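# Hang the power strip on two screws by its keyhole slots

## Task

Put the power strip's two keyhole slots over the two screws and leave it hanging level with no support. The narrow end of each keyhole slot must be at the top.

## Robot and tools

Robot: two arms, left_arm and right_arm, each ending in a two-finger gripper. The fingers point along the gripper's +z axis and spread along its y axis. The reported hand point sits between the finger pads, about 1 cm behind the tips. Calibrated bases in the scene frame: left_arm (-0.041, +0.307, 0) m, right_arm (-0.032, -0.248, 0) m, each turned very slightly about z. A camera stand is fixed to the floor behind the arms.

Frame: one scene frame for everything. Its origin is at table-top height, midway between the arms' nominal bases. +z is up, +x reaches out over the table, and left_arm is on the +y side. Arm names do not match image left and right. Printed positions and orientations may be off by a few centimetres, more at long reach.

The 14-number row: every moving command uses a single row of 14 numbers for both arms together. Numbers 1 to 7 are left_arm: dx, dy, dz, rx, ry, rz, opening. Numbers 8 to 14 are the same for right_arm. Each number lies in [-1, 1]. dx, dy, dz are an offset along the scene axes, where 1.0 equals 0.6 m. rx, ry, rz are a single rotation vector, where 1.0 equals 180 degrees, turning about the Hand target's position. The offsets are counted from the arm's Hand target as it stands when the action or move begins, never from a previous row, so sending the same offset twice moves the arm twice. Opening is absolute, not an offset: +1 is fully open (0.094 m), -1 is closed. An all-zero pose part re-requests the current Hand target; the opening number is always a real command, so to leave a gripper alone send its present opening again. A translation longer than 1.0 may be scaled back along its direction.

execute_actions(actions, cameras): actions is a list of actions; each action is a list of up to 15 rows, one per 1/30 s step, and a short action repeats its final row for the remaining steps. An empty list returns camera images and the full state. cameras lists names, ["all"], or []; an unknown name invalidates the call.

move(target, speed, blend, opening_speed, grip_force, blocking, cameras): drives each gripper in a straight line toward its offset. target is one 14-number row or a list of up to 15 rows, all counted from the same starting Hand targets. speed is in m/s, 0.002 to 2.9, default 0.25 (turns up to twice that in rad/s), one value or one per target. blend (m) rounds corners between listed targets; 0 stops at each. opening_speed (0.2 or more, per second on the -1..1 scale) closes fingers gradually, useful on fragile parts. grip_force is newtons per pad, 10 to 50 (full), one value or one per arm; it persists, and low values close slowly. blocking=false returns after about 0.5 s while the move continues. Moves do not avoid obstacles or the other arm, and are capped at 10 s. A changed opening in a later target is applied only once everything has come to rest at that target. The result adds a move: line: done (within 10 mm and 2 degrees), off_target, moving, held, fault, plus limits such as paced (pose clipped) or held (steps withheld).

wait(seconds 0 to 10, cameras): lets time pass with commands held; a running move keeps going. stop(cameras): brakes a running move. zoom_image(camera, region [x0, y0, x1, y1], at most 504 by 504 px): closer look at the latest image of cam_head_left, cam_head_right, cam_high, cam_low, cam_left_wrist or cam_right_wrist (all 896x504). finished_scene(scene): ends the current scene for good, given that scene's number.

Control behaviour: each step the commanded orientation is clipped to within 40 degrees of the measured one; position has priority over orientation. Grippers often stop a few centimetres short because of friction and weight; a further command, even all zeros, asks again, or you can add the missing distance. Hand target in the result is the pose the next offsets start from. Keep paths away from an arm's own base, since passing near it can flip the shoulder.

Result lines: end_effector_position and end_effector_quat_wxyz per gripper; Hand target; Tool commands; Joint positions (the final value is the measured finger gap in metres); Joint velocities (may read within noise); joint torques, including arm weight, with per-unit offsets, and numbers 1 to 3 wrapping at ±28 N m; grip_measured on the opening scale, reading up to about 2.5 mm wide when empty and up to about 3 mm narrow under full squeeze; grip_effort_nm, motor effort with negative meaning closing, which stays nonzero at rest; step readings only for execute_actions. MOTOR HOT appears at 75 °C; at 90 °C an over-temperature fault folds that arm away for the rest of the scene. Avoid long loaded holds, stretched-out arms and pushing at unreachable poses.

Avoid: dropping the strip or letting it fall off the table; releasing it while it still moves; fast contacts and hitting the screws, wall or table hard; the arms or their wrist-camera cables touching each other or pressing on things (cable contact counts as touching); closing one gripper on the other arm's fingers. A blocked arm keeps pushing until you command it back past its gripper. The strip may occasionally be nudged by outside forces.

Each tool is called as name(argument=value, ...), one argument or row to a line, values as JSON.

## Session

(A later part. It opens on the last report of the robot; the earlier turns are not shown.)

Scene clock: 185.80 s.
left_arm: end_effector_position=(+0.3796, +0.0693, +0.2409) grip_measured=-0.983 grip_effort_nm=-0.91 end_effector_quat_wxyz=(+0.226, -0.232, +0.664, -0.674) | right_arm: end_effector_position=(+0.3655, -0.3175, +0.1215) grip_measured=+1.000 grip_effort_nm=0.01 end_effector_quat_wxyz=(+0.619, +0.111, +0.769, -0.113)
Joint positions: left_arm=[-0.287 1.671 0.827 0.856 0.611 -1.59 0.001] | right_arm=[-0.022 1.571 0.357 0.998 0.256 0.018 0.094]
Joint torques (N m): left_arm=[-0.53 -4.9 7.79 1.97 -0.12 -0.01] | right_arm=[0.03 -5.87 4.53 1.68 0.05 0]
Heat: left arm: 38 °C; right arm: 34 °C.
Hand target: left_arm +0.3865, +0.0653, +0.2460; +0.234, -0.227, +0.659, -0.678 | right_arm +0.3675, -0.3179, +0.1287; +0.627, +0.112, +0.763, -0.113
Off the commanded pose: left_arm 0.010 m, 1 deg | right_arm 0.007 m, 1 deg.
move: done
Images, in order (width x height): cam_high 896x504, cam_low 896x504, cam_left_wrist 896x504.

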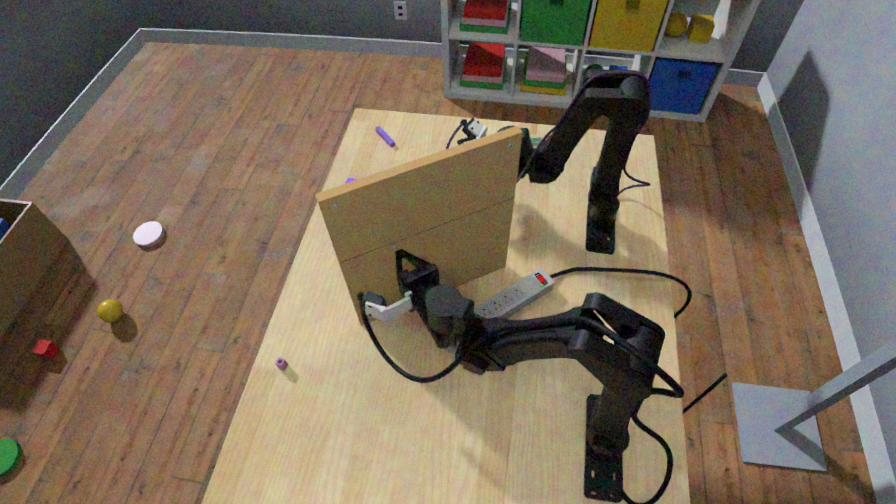

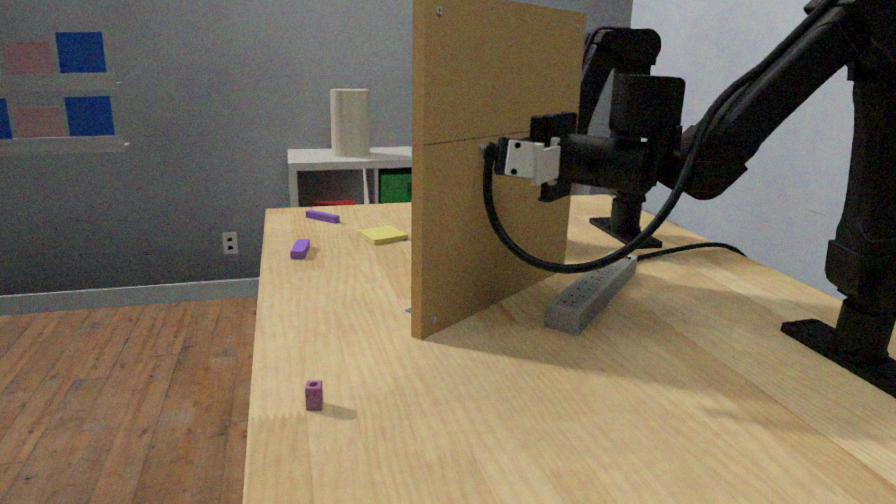

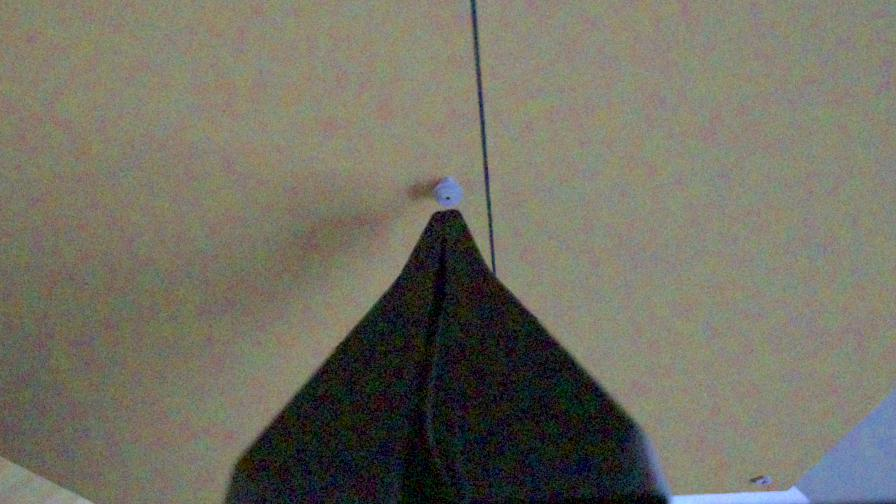

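move(
  target=[
    [-0.0512, 0.0658, 0.0067, 0, 0, 0, -1, 0, 0, 0, 0, 0, 0, 1],
    [-0.0512, 0.0658, 0.0067, 0.293, -0.4048, -0.0188, -1, 0, 0, 0, 0, 0, 0, 1],
    [-0.007, 0.0207, 0.0008, 0.293, -0.4048, -0.0188, -1, 0, 0, 0, 0, 0, 0, 1],
  ],
  blend=[0.01, 0.01, 0],
  speed=[0.12, 0.3, 0.06],
  cameras=["cam_left_wrist", "cam_high", "cam_low"],
)

zoom_image(
  camera="cam_left_wrist",
  region=[350, 50, 550, 250],
)

zoom_image(
  camera="cam_high",
  region=[360, 200, 480, 300],
)

Scene clock: 207.33 s.
left_arm: end_effector_position=(+0.3755, +0.0814, +0.2479) grip_measured=-0.983 grip_effort_nm=-0.91 end_effector_quat_wxyz=(+0.620, +0.340, +0.617, -0.345) | right_arm: end_effector_position=(+0.3655, -0.3175, +0.1215) grip_measured=+1.000 grip_effort_nm=0.00 end_effector_quat_wxyz=(+0.619, +0.111, +0.769, -0.113)
Joint positions: left_arm=[-0.212 1.668 0.863 0.814 0.787 -0.01 0.001] | right_arm=[-0.022 1.571 0.357 0.998 0.256 0.018 0.094]
Joint torques (N m): left_arm=[-0.53 -4.89 7.77 1.56 -0.11 0.08] | right_arm=[-0.03 -5.91 4.55 1.67 0.05 -0.02]
Heat: left arm: 37 °C; right arm: 34 °C.
Hand target: left_arm +0.3824, +0.0777, +0.2465; +0.619, +0.342, +0.619, -0.342 | right_arm +0.3675, -0.3179, +0.1287; +0.627, +0.112, +0.763, -0.113
Off the commanded pose: left_arm 0.008 m, 0 deg | right_arm 0.007 m, 1 deg.
move: done
Images, in order (width x height): cam_high 896x504, cam_low 896x504, cam_left_wrist 896x504.

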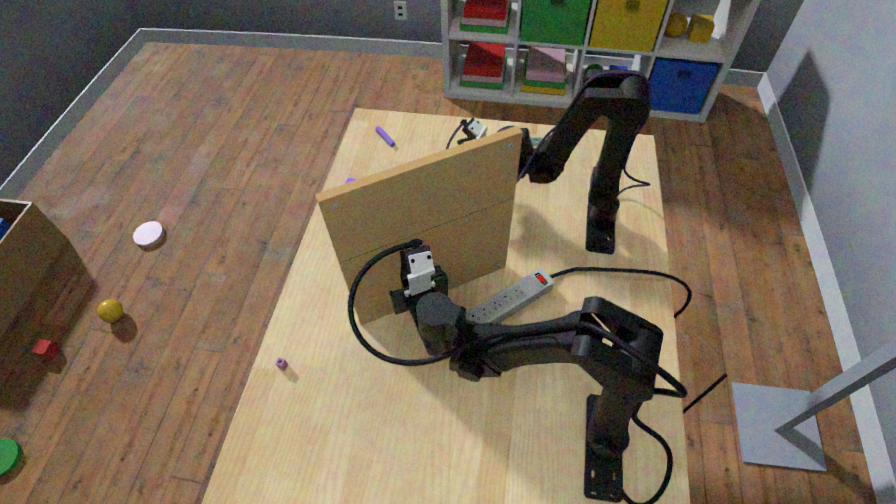

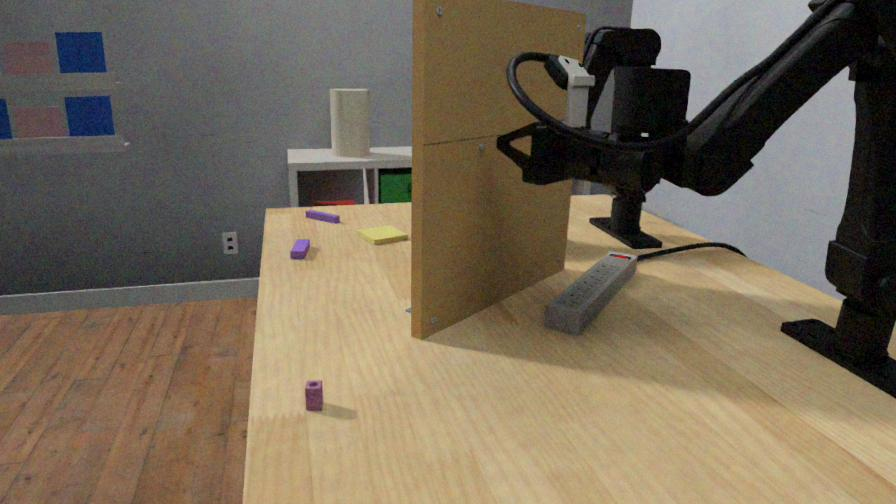

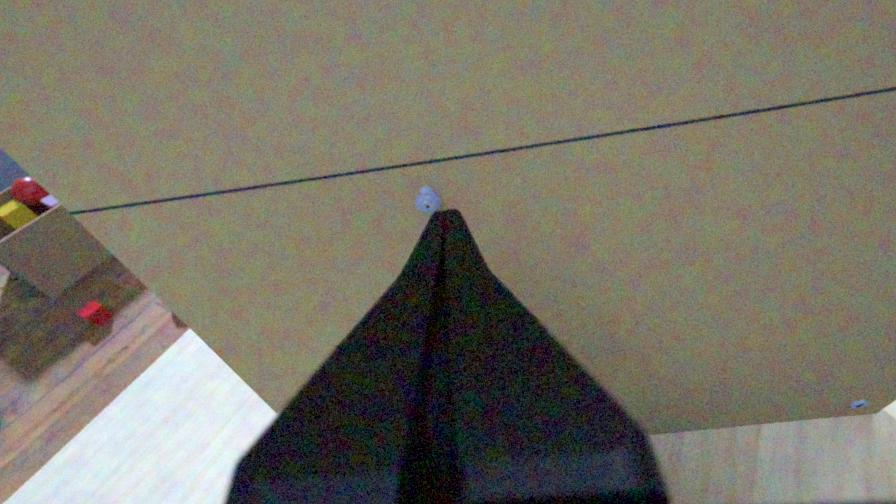

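Scaled by 2.520 from the camera's 896x504 image, which has a finer 1280x720 frame.

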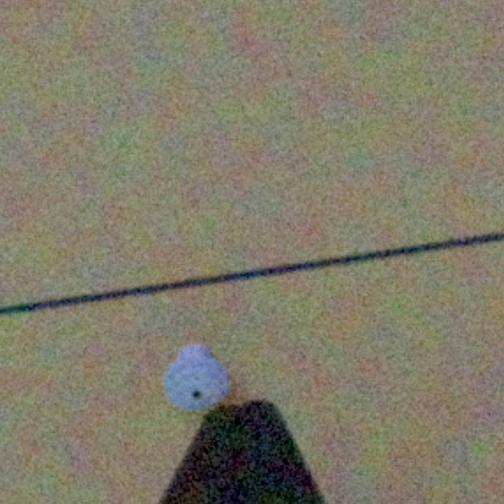

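Scaled by 4.200 from the camera's 896x504 image, which has a finer 1280x720 frame.

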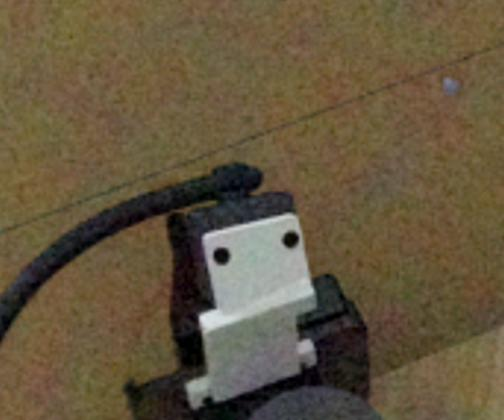

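zoom_image(
  camera="cam_left_wrist",
  region=[400, 180, 500, 240],
)

move(
  target=[-0.02, 0.035, 0, 0, 0, 0, 1, 0, 0, 0, 0, 0, 0, 1],
  speed=0.08,
  cameras=["cam_left_wrist", "cam_high"],
)

zoom_image(
  camera="cam_left_wrist",
  region=[220, 200, 320, 300],
)

zoom_image(
  camera="cam_left_wrist",
  region=[600, 160, 700, 260],
)

Scaled by 5.040 from the camera's 896x504 image, which has a finer 1280x720 frame.

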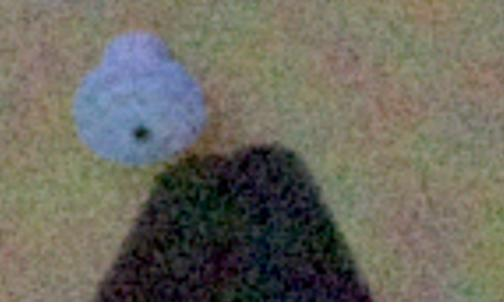

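Scene clock: 230.23 s.
left_arm: end_effector_position=(+0.3775, +0.0969, +0.2403) grip_measured=+0.997 grip_effort_nm=0.17 end_effector_quat_wxyz=(+0.615, +0.335, +0.625, -0.343) | right_arm: end_effector_position=(+0.3655, -0.3175, +0.1215) grip_measured=+1.000 grip_effort_nm=0.00 end_effector_quat_wxyz=(+0.619, +0.111, +0.769, -0.113)
Joint positions: left_arm=[-0.168 1.668 0.844 0.814 0.82 -0.01 0.094] | right_arm=[-0.022 1.571 0.357 0.998 0.256 0.018 0.094]
Joint torques (N m): left_arm=[0.39 -9.03 4.62 1.62 0.12 0.08] | right_arm=[0.05 -5.96 4.56 1.68 0.07 -0.01]
Heat: left arm: 35 °C; right arm: 34 °C.
Hand target: left_arm +0.3704, +0.0988, +0.2464; +0.619, +0.342, +0.619, -0.342 | right_arm +0.3675, -0.3179, +0.1287; +0.627, +0.112, +0.763, -0.113
Off the commanded pose: left_arm 0.010 m, 1 deg | right_arm 0.007 m, 1 deg.
move: done
Images, in order (width x height): cam_high 896x504, cam_left_wrist 896x504.

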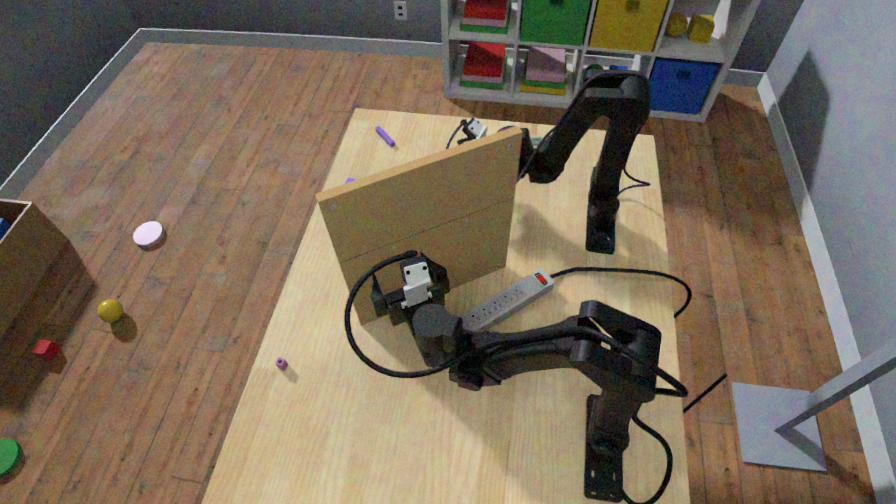

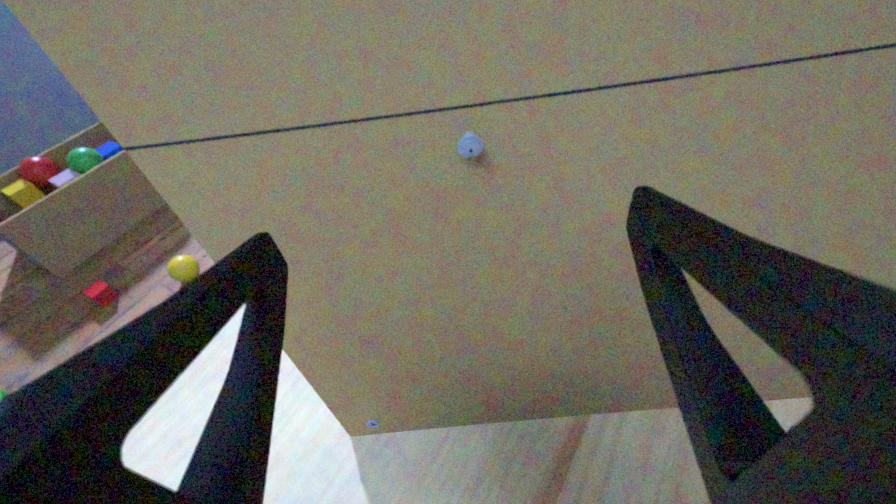

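Scaled by 5.040 from the camera's 896x504 image, which has a finer 1280x720 frame.

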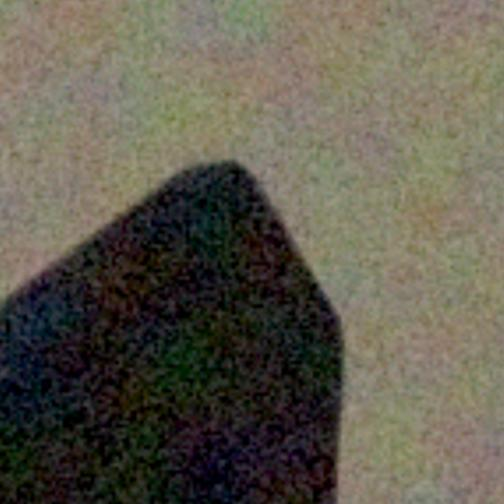

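Scaled by 5.040 from the camera's 896x504 image, which has a finer 1280x720 frame.

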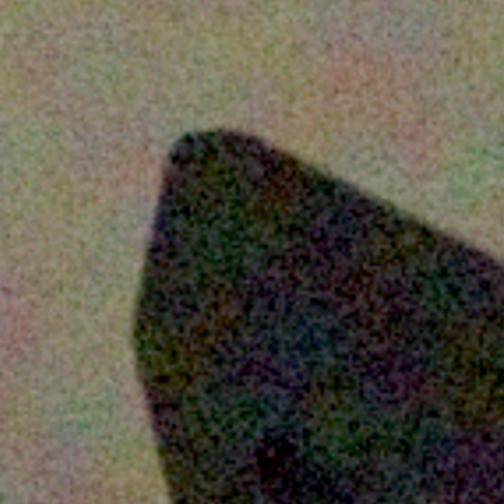

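zoom_image(
  camera="cam_left_wrist",
  region=[420, 100, 520, 200],
)

zoom_image(
  camera="cam_high",
  region=[340, 200, 480, 320],
)

Scaled by 5.040 from the camera's 896x504 image, which has a finer 1280x720 frame.

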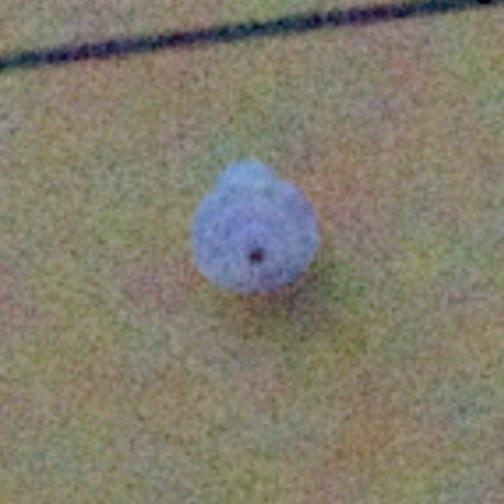

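Scaled by 3.600 from the camera's 896x504 image, which has a finer 1280x720 frame.

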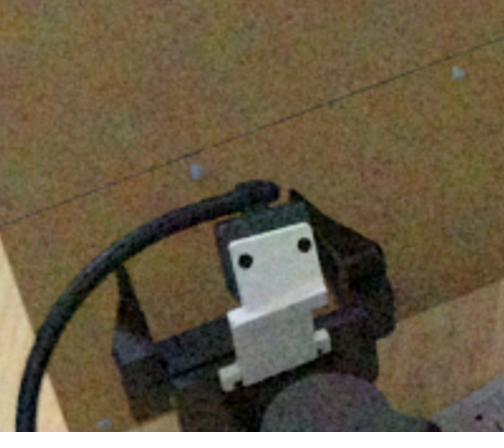

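move(
  target=[
    [-0.1173, 0.0853, 0.0227, -0.2765, 0.4165, 0.0123, 1, 0, 0, 0, 0, 0, 0, 1],
    [-0.3423, -0.098, -0.1773, 0.0903, 0.5442, 0.4127, 1, 0, 0, 0, 0, 0, 0, 1],
  ],
  blend=[0.03, 0],
  speed=[0.15, 0.15],
  cameras=["all"],
)

Scene clock: 270.13 s.
left_arm: end_effector_position=(+0.1766, +0.0507, +0.1526) grip_measured=+0.997 grip_effort_nm=0.16 end_effector_quat_wxyz=(+0.019, -0.325, +0.941, -0.090) | right_arm: end_effector_position=(+0.3655, -0.3175, +0.1215) grip_measured=+1.000 grip_effort_nm=0.00 end_effector_quat_wxyz=(+0.619, +0.111, +0.769, -0.113)
Joint positions: left_arm=[-0.838 1.644 1.471 -1.217 0.034 -1.52 0.094] | right_arm=[-0.022 1.571 0.357 0.998 0.256 0.018 0.094]
Joint torques (N m): left_arm=[-0.43 -4.57 7.49 0.36 -0.21 -0.11] | right_arm=[0.01 -5.89 4.51 1.68 0.07 -0.01]
Heat: left arm: 35 °C; right arm: 34 °C.
Hand target: left_arm +0.1789, +0.0512, +0.1525; +0.024, -0.330, +0.940, -0.077 (not the last commanded pose) | right_arm +0.3675, -0.3179, +0.1287; +0.627, +0.112, +0.763, -0.113
Off the commanded pose: left_arm 0.020 m, 11 deg | right_arm 0.007 m, 1 deg.
move: off_target (left_arm; path cut at 10 s); path passed 1 of 2 targets

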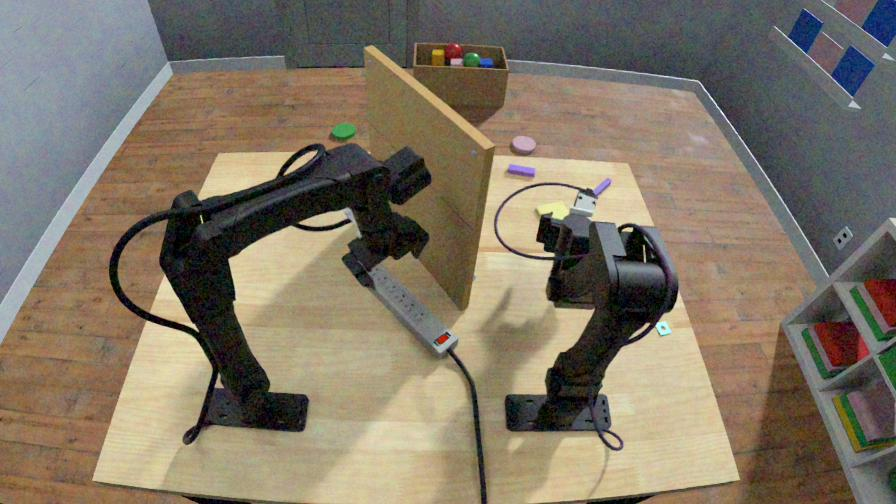

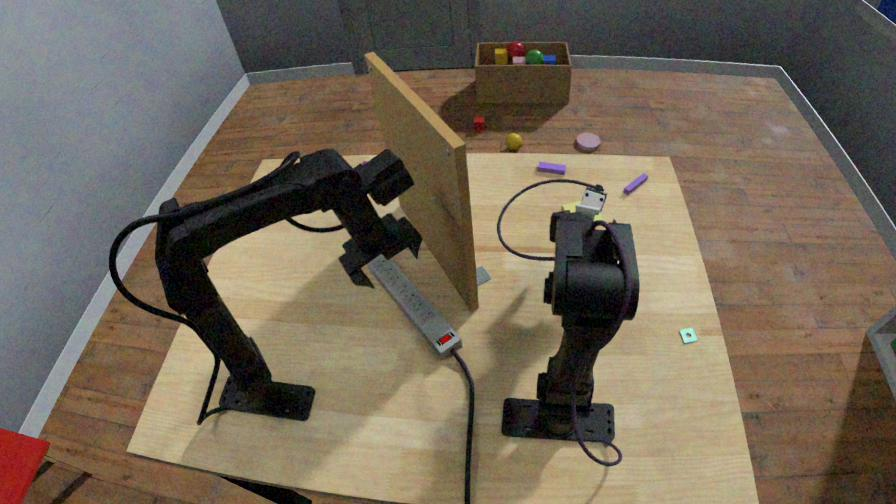

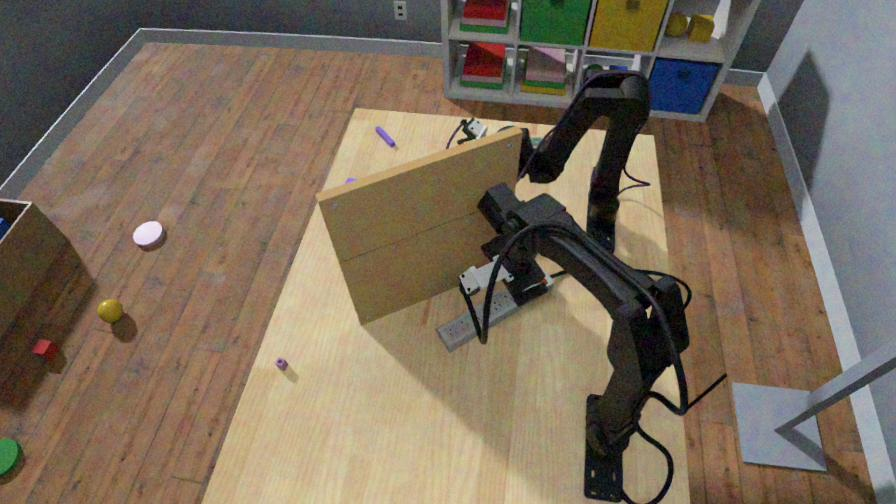

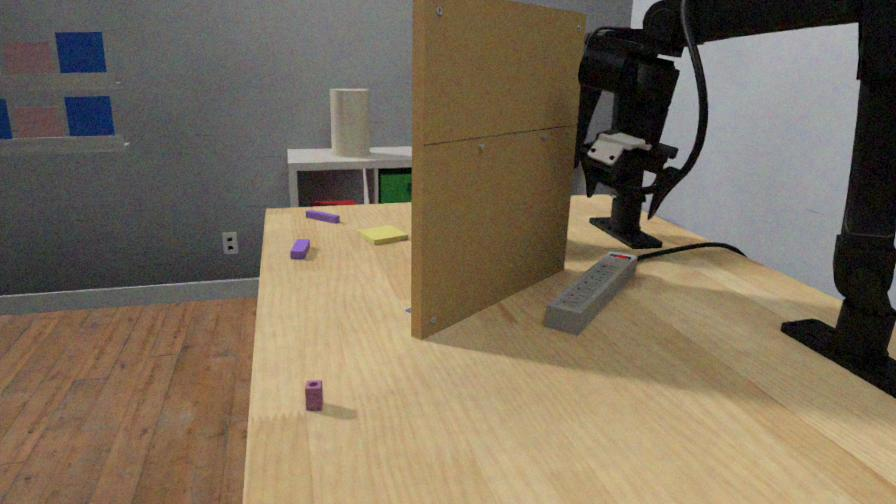

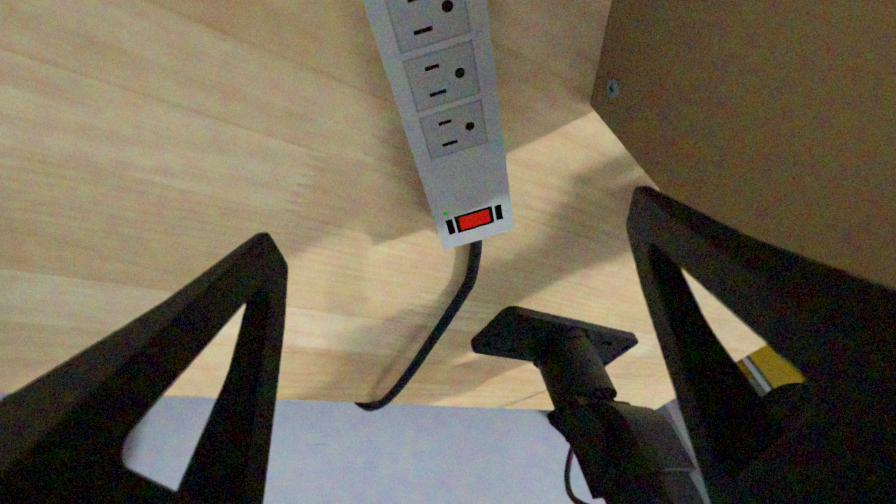

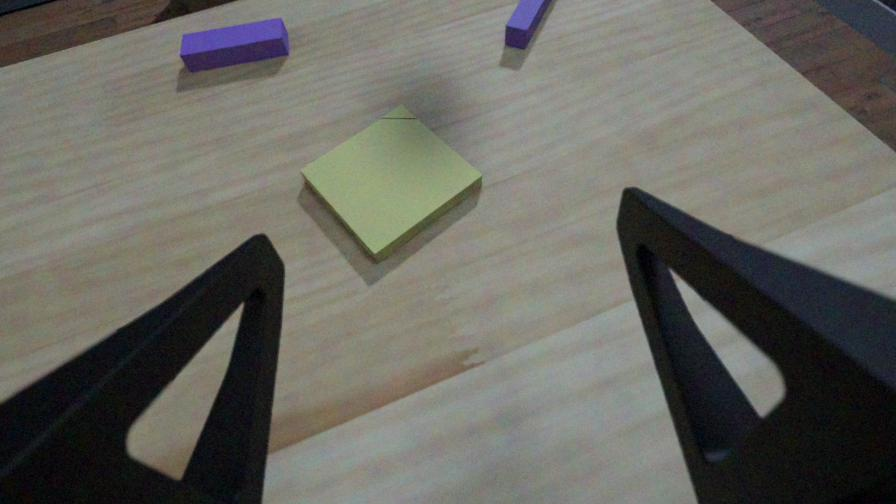

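move(
  target=[0.0268, -0.0153, -0.0542, 0.0406, 0.0316, 0.0133, 1, 0, 0, 0, 0, 0, 0, 1],
  speed=0.12,
  cameras=["all"],
)

Scene clock: 280.20 s.
left_arm: end_effector_position=(+0.1901, +0.0385, +0.1219) grip_measured=+0.997 grip_effort_nm=0.16 end_effector_quat_wxyz=(-0.006, -0.341, +0.940, -0.016) | right_arm: end_effector_position=(+0.3655, -0.3175, +0.1215) grip_measured=+1.000 grip_effort_nm=0.01 end_effector_quat_wxyz=(+0.619, +0.111, +0.769, -0.113)
Joint positions: left_arm=[-0.838 1.862 1.625 -1.309 0.022 -1.548 0.094] | right_arm=[-0.022 1.571 0.357 0.998 0.256 0.018 0.094]
Joint torques (N m): left_arm=[0.49 -6.01 7.19 0.04 -0.21 -0.13] | right_arm=[-0.05 -5.87 4.45 1.69 0.06 -0.01]
Heat: left arm: 36 °C; right arm: 34 °C.
Hand target: left_arm +0.1950, +0.0421, +0.1199; +0.000, -0.351, +0.936, +0.000 | right_arm +0.3675, -0.3179, +0.1287; +0.627, +0.112, +0.763, -0.113
Off the commanded pose: left_arm 0.006 m, 2 deg | right_arm 0.007 m, 1 deg.
move: done

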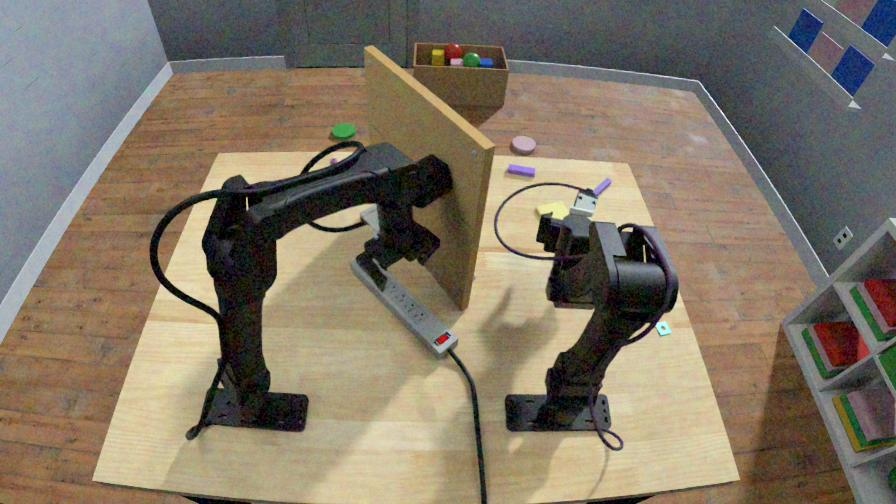

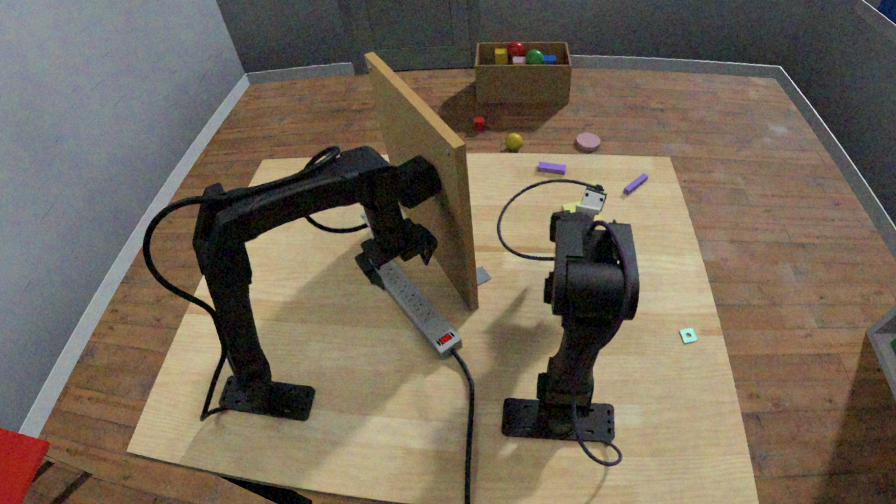

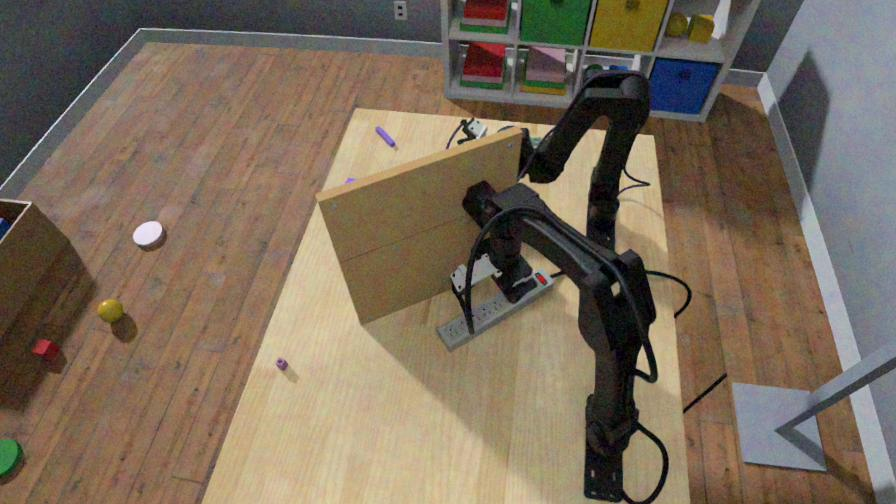

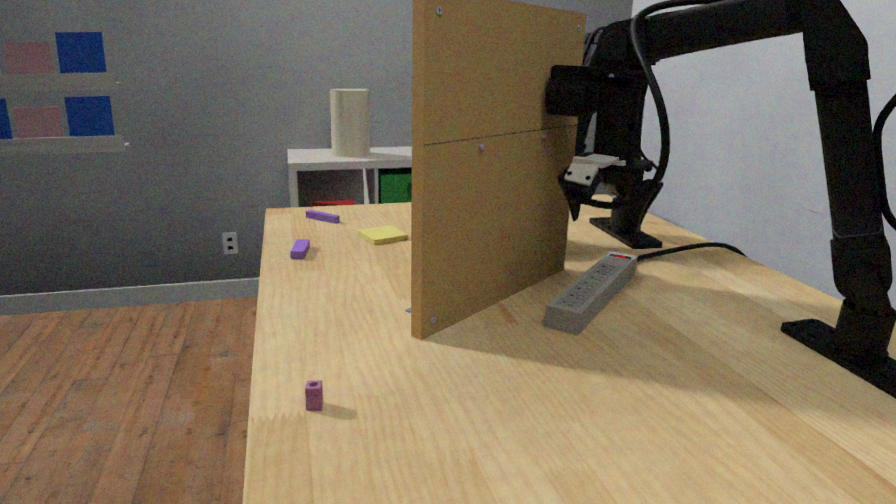

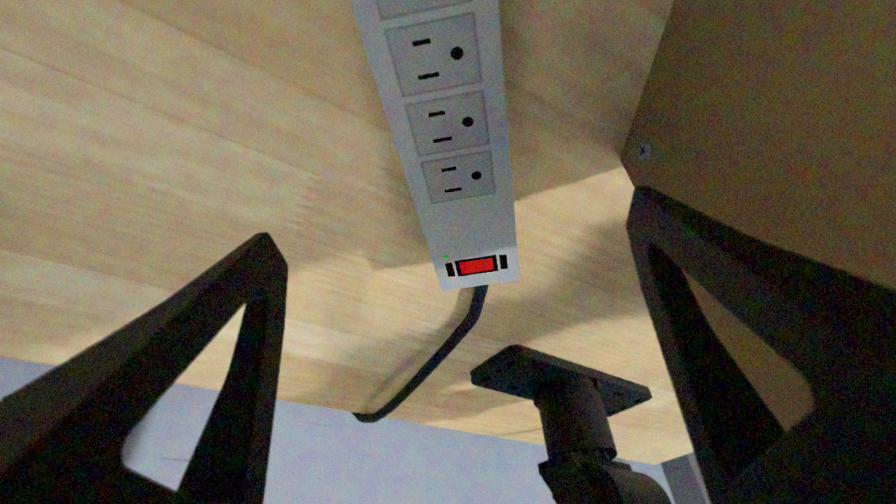

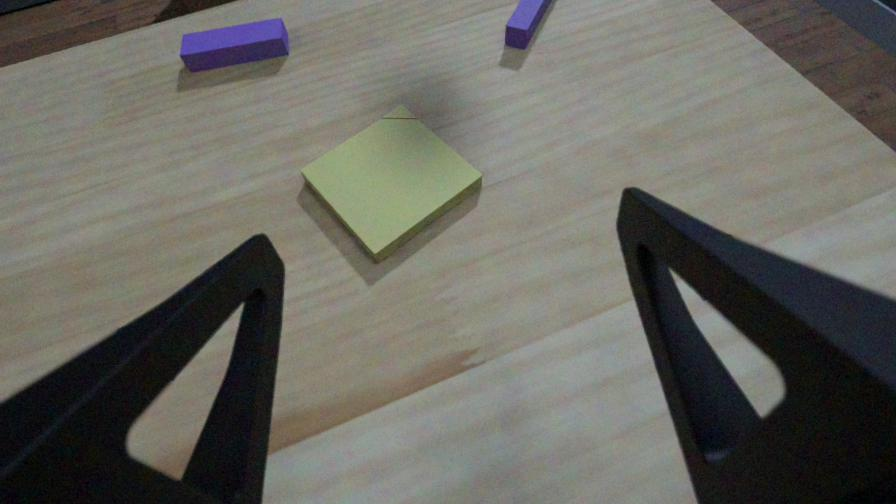

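move(
  target=[0, 0, -0.1083, 0.0075, -0.009, 0.010, 1, 0, 0, 0, 0, 0, 0, 1],
  speed=0.08,
  cameras=["all"],
)

Scene clock: 286.77 s.
left_arm: end_effector_position=(+0.1927, +0.0419, +0.0673) grip_measured=+0.997 grip_effort_nm=0.16 end_effector_quat_wxyz=(+0.009, -0.362, +0.932, -0.005) | right_arm: end_effector_position=(+0.3655, -0.3175, +0.1215) grip_measured=+1.000 grip_effort_nm=0.00 end_effector_quat_wxyz=(+0.619, +0.111, +0.769, -0.113)
Joint positions: left_arm=[-0.844 1.89 1.444 -1.111 -0.013 -1.598 0.094] | right_arm=[-0.022 1.571 0.357 0.998 0.256 0.018 0.094]
Joint torques (N m): left_arm=[-0.51 -5.98 4.34 0.55 -0.25 -0.11] | right_arm=[-0.03 -5.9 4.51 1.69 0.05 -0.02]
Heat: left arm: 35 °C; right arm: 34 °C.
Hand target: left_arm +0.1950, +0.0420, +0.0550; +0.017, -0.366, +0.931, +0.006 | right_arm +0.3675, -0.3179, +0.1287; +0.627, +0.112, +0.763, -0.113
Off the commanded pose: left_arm 0.013 m, 2 deg | right_arm 0.007 m, 1 deg.
move: off_target (left_arm)

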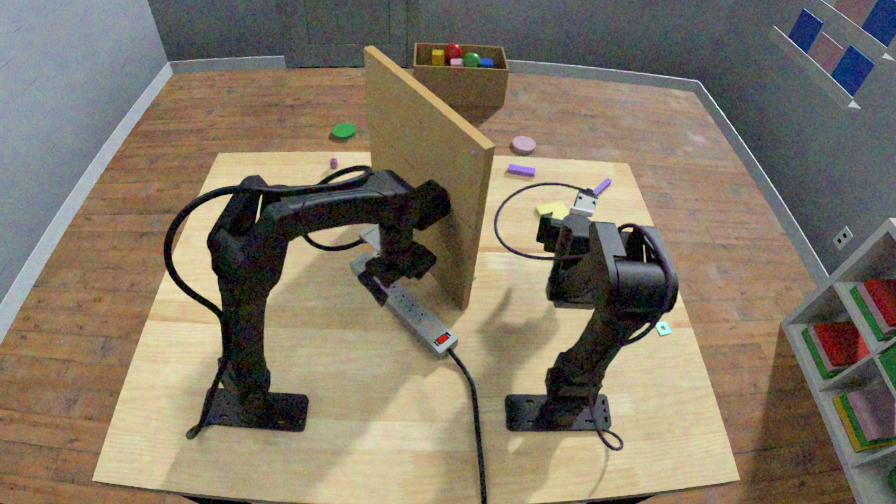

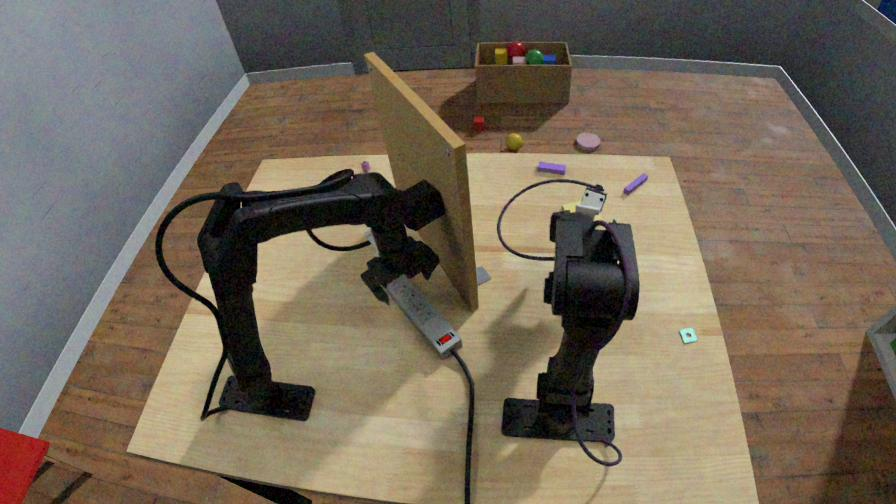

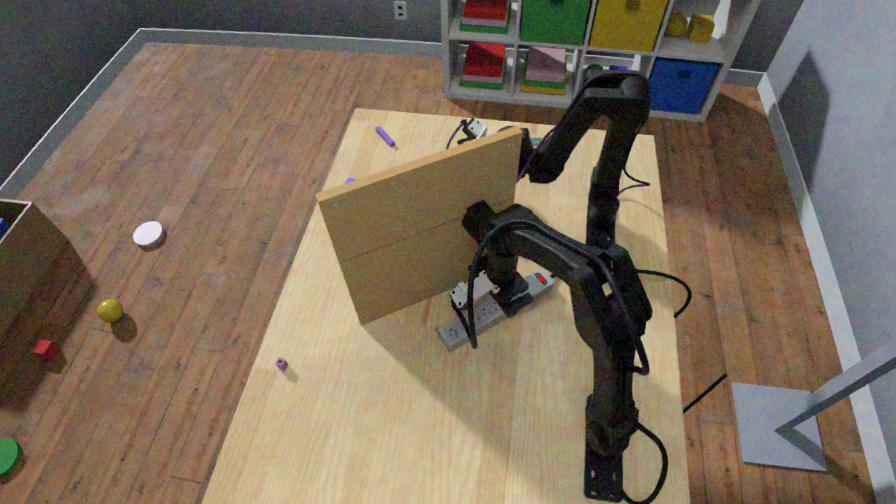

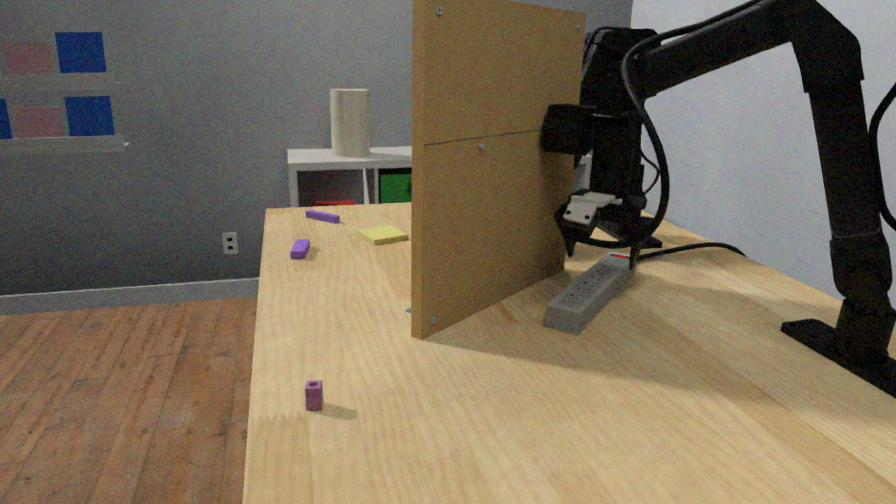

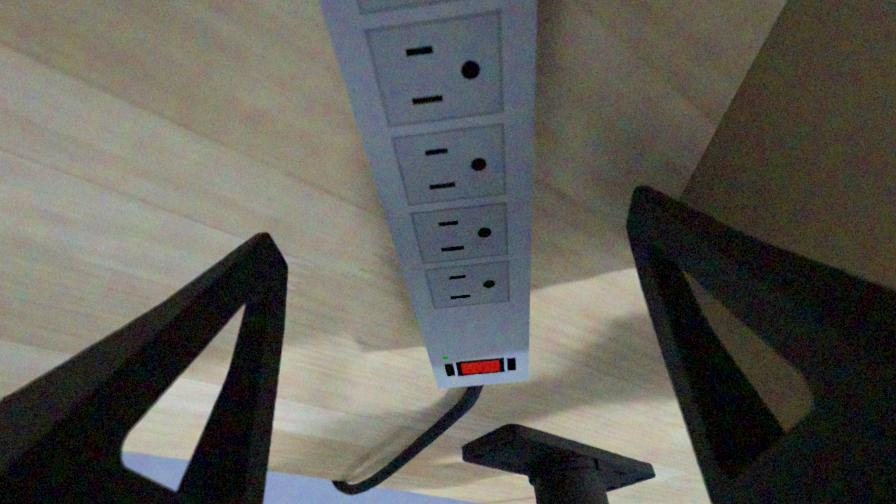

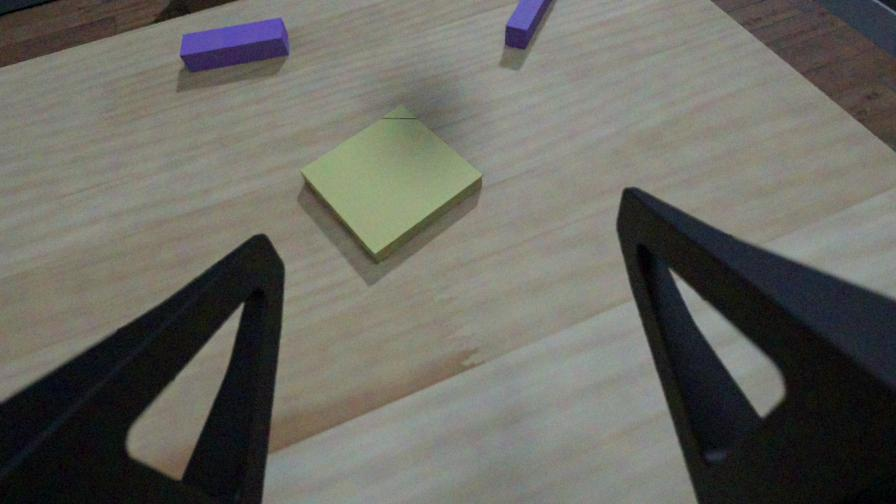

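move(
  target=[0.0022, -0.0025, -0.05, 0, 0, -0.003, 1, 0, 0, 0, 0, 0, 0, 1],
  speed=0.05,
  cameras=["cam_left_wrist", "cam_low"],
)

Scene clock: 291.37 s.
left_arm: end_effector_position=(+0.1945, +0.0399, +0.0435) grip_measured=+0.997 grip_effort_nm=0.16 end_effector_quat_wxyz=(+0.011, -0.362, +0.932, -0.011) | right_arm: end_effector_position=(+0.3655, -0.3175, +0.1215) grip_measured=+1.000 grip_effort_nm=0.00 end_effector_quat_wxyz=(+0.619, +0.111, +0.769, -0.113)
Joint positions: left_arm=[-0.844 1.911 1.375 -1.007 -0.014 -1.598 0.094] | right_arm=[-0.022 1.571 0.357 0.998 0.256 0.018 0.094]
Joint torques (N m): left_arm=[-0.54 -4.78 4.27 0.61 -0.26 -0.05] | right_arm=[-0.06 -5.85 4.51 1.68 0.06 -0.02]
Heat: left arm: 35 °C; right arm: 34 °C.
Hand target: left_arm +0.1962, +0.0406, +0.0248; +0.017, -0.361, +0.932, +0.006 | right_arm +0.3675, -0.3179, +0.1287; +0.627, +0.112, +0.763, -0.113
Off the commanded pose: left_arm 0.019 m, 2 deg | right_arm 0.007 m, 1 deg.
move: off_target (left_arm)
Images, in order (width x height): cam_low 896x504, cam_left_wrist 896x504.

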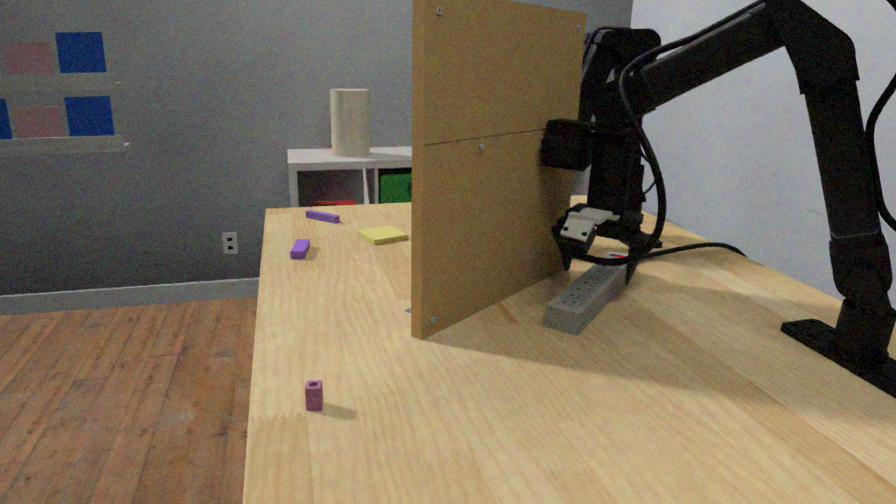

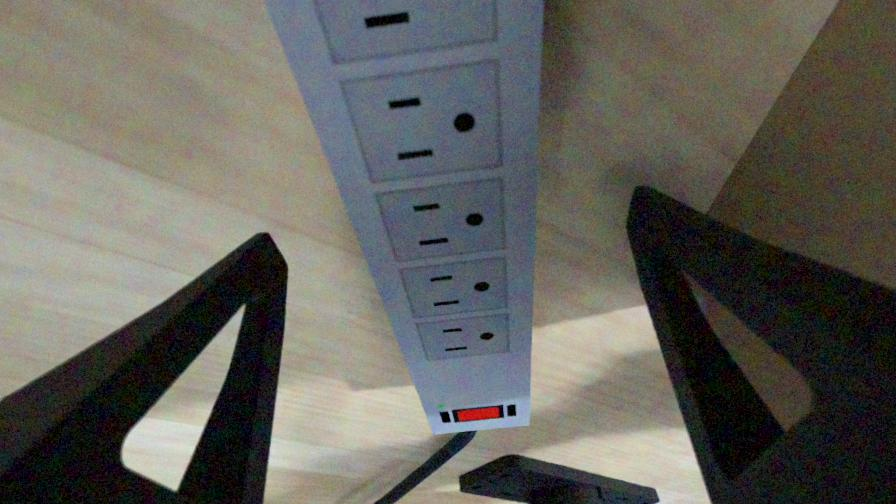

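move(
  target=[0, 0, -0.03, 0, 0, 0, 1, 0, 0, 0, 0, 0, 0, 1],
  speed=0.05,
  cameras=["cam_left_wrist", "cam_low"],
)

zoom_image(
  camera="cam_low",
  region=[520, 190, 700, 340],
)

Scene clock: 293.63 s.
left_arm: end_effector_position=(+0.1963, +0.0380, +0.0279) grip_measured=+0.997 grip_effort_nm=0.16 end_effector_quat_wxyz=(+0.013, -0.362, +0.932, -0.016) | right_arm: end_effector_position=(+0.3655, -0.3175, +0.1215) grip_measured=+1.000 grip_effort_nm=0.01 end_effector_quat_wxyz=(+0.619, +0.111, +0.769, -0.113)
Joint positions: left_arm=[-0.844 1.929 1.334 -0.937 -0.014 -1.598 0.094] | right_arm=[-0.022 1.571 0.357 0.998 0.256 0.018 0.094]
Joint torques (N m): left_arm=[-0.51 -4.41 4.22 0.59 -0.25 -0.04] | right_arm=[-0.01 -5.97 4.49 1.69 0.06 -0.02]
Heat: left arm: 35 °C; right arm: 34 °C.
Hand target: left_arm +0.1963, +0.0406, +0.0070; +0.017, -0.361, +0.932, +0.006 | right_arm +0.3675, -0.3179, +0.1287; +0.627, +0.112, +0.763, -0.113
Off the commanded pose: left_arm 0.021 m, 3 deg | right_arm 0.007 m, 1 deg.
move: off_target (left_arm)
Images, in order (width x height): cam_low 896x504, cam_left_wrist 896x504.

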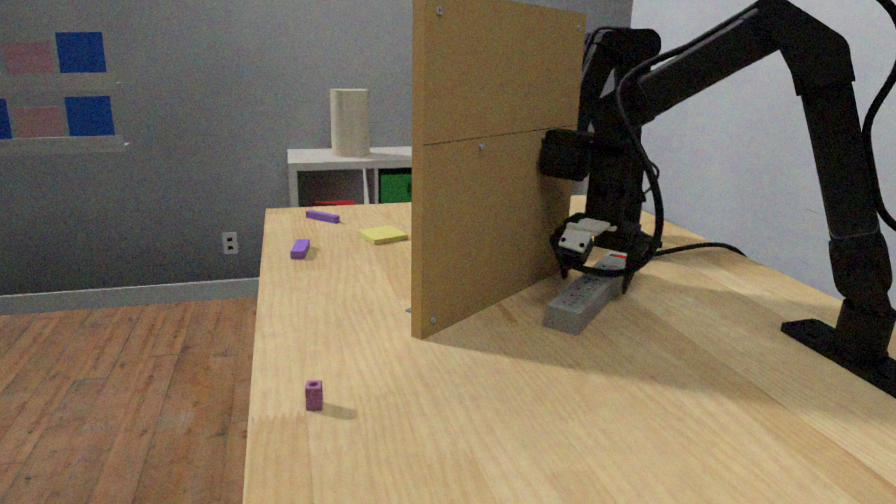

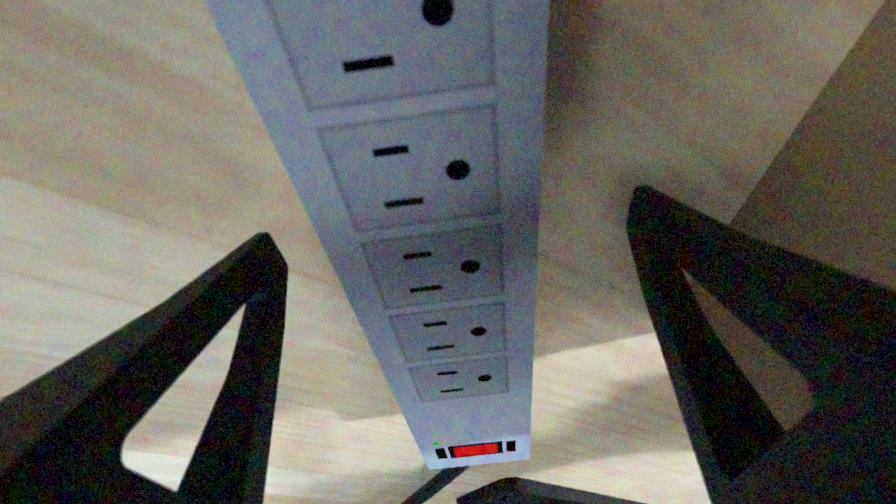

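Scaled by 2.800 from the camera's 896x504 image, which has a finer 1280x720 frame.

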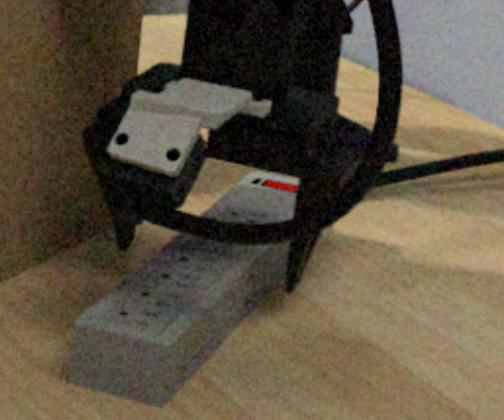

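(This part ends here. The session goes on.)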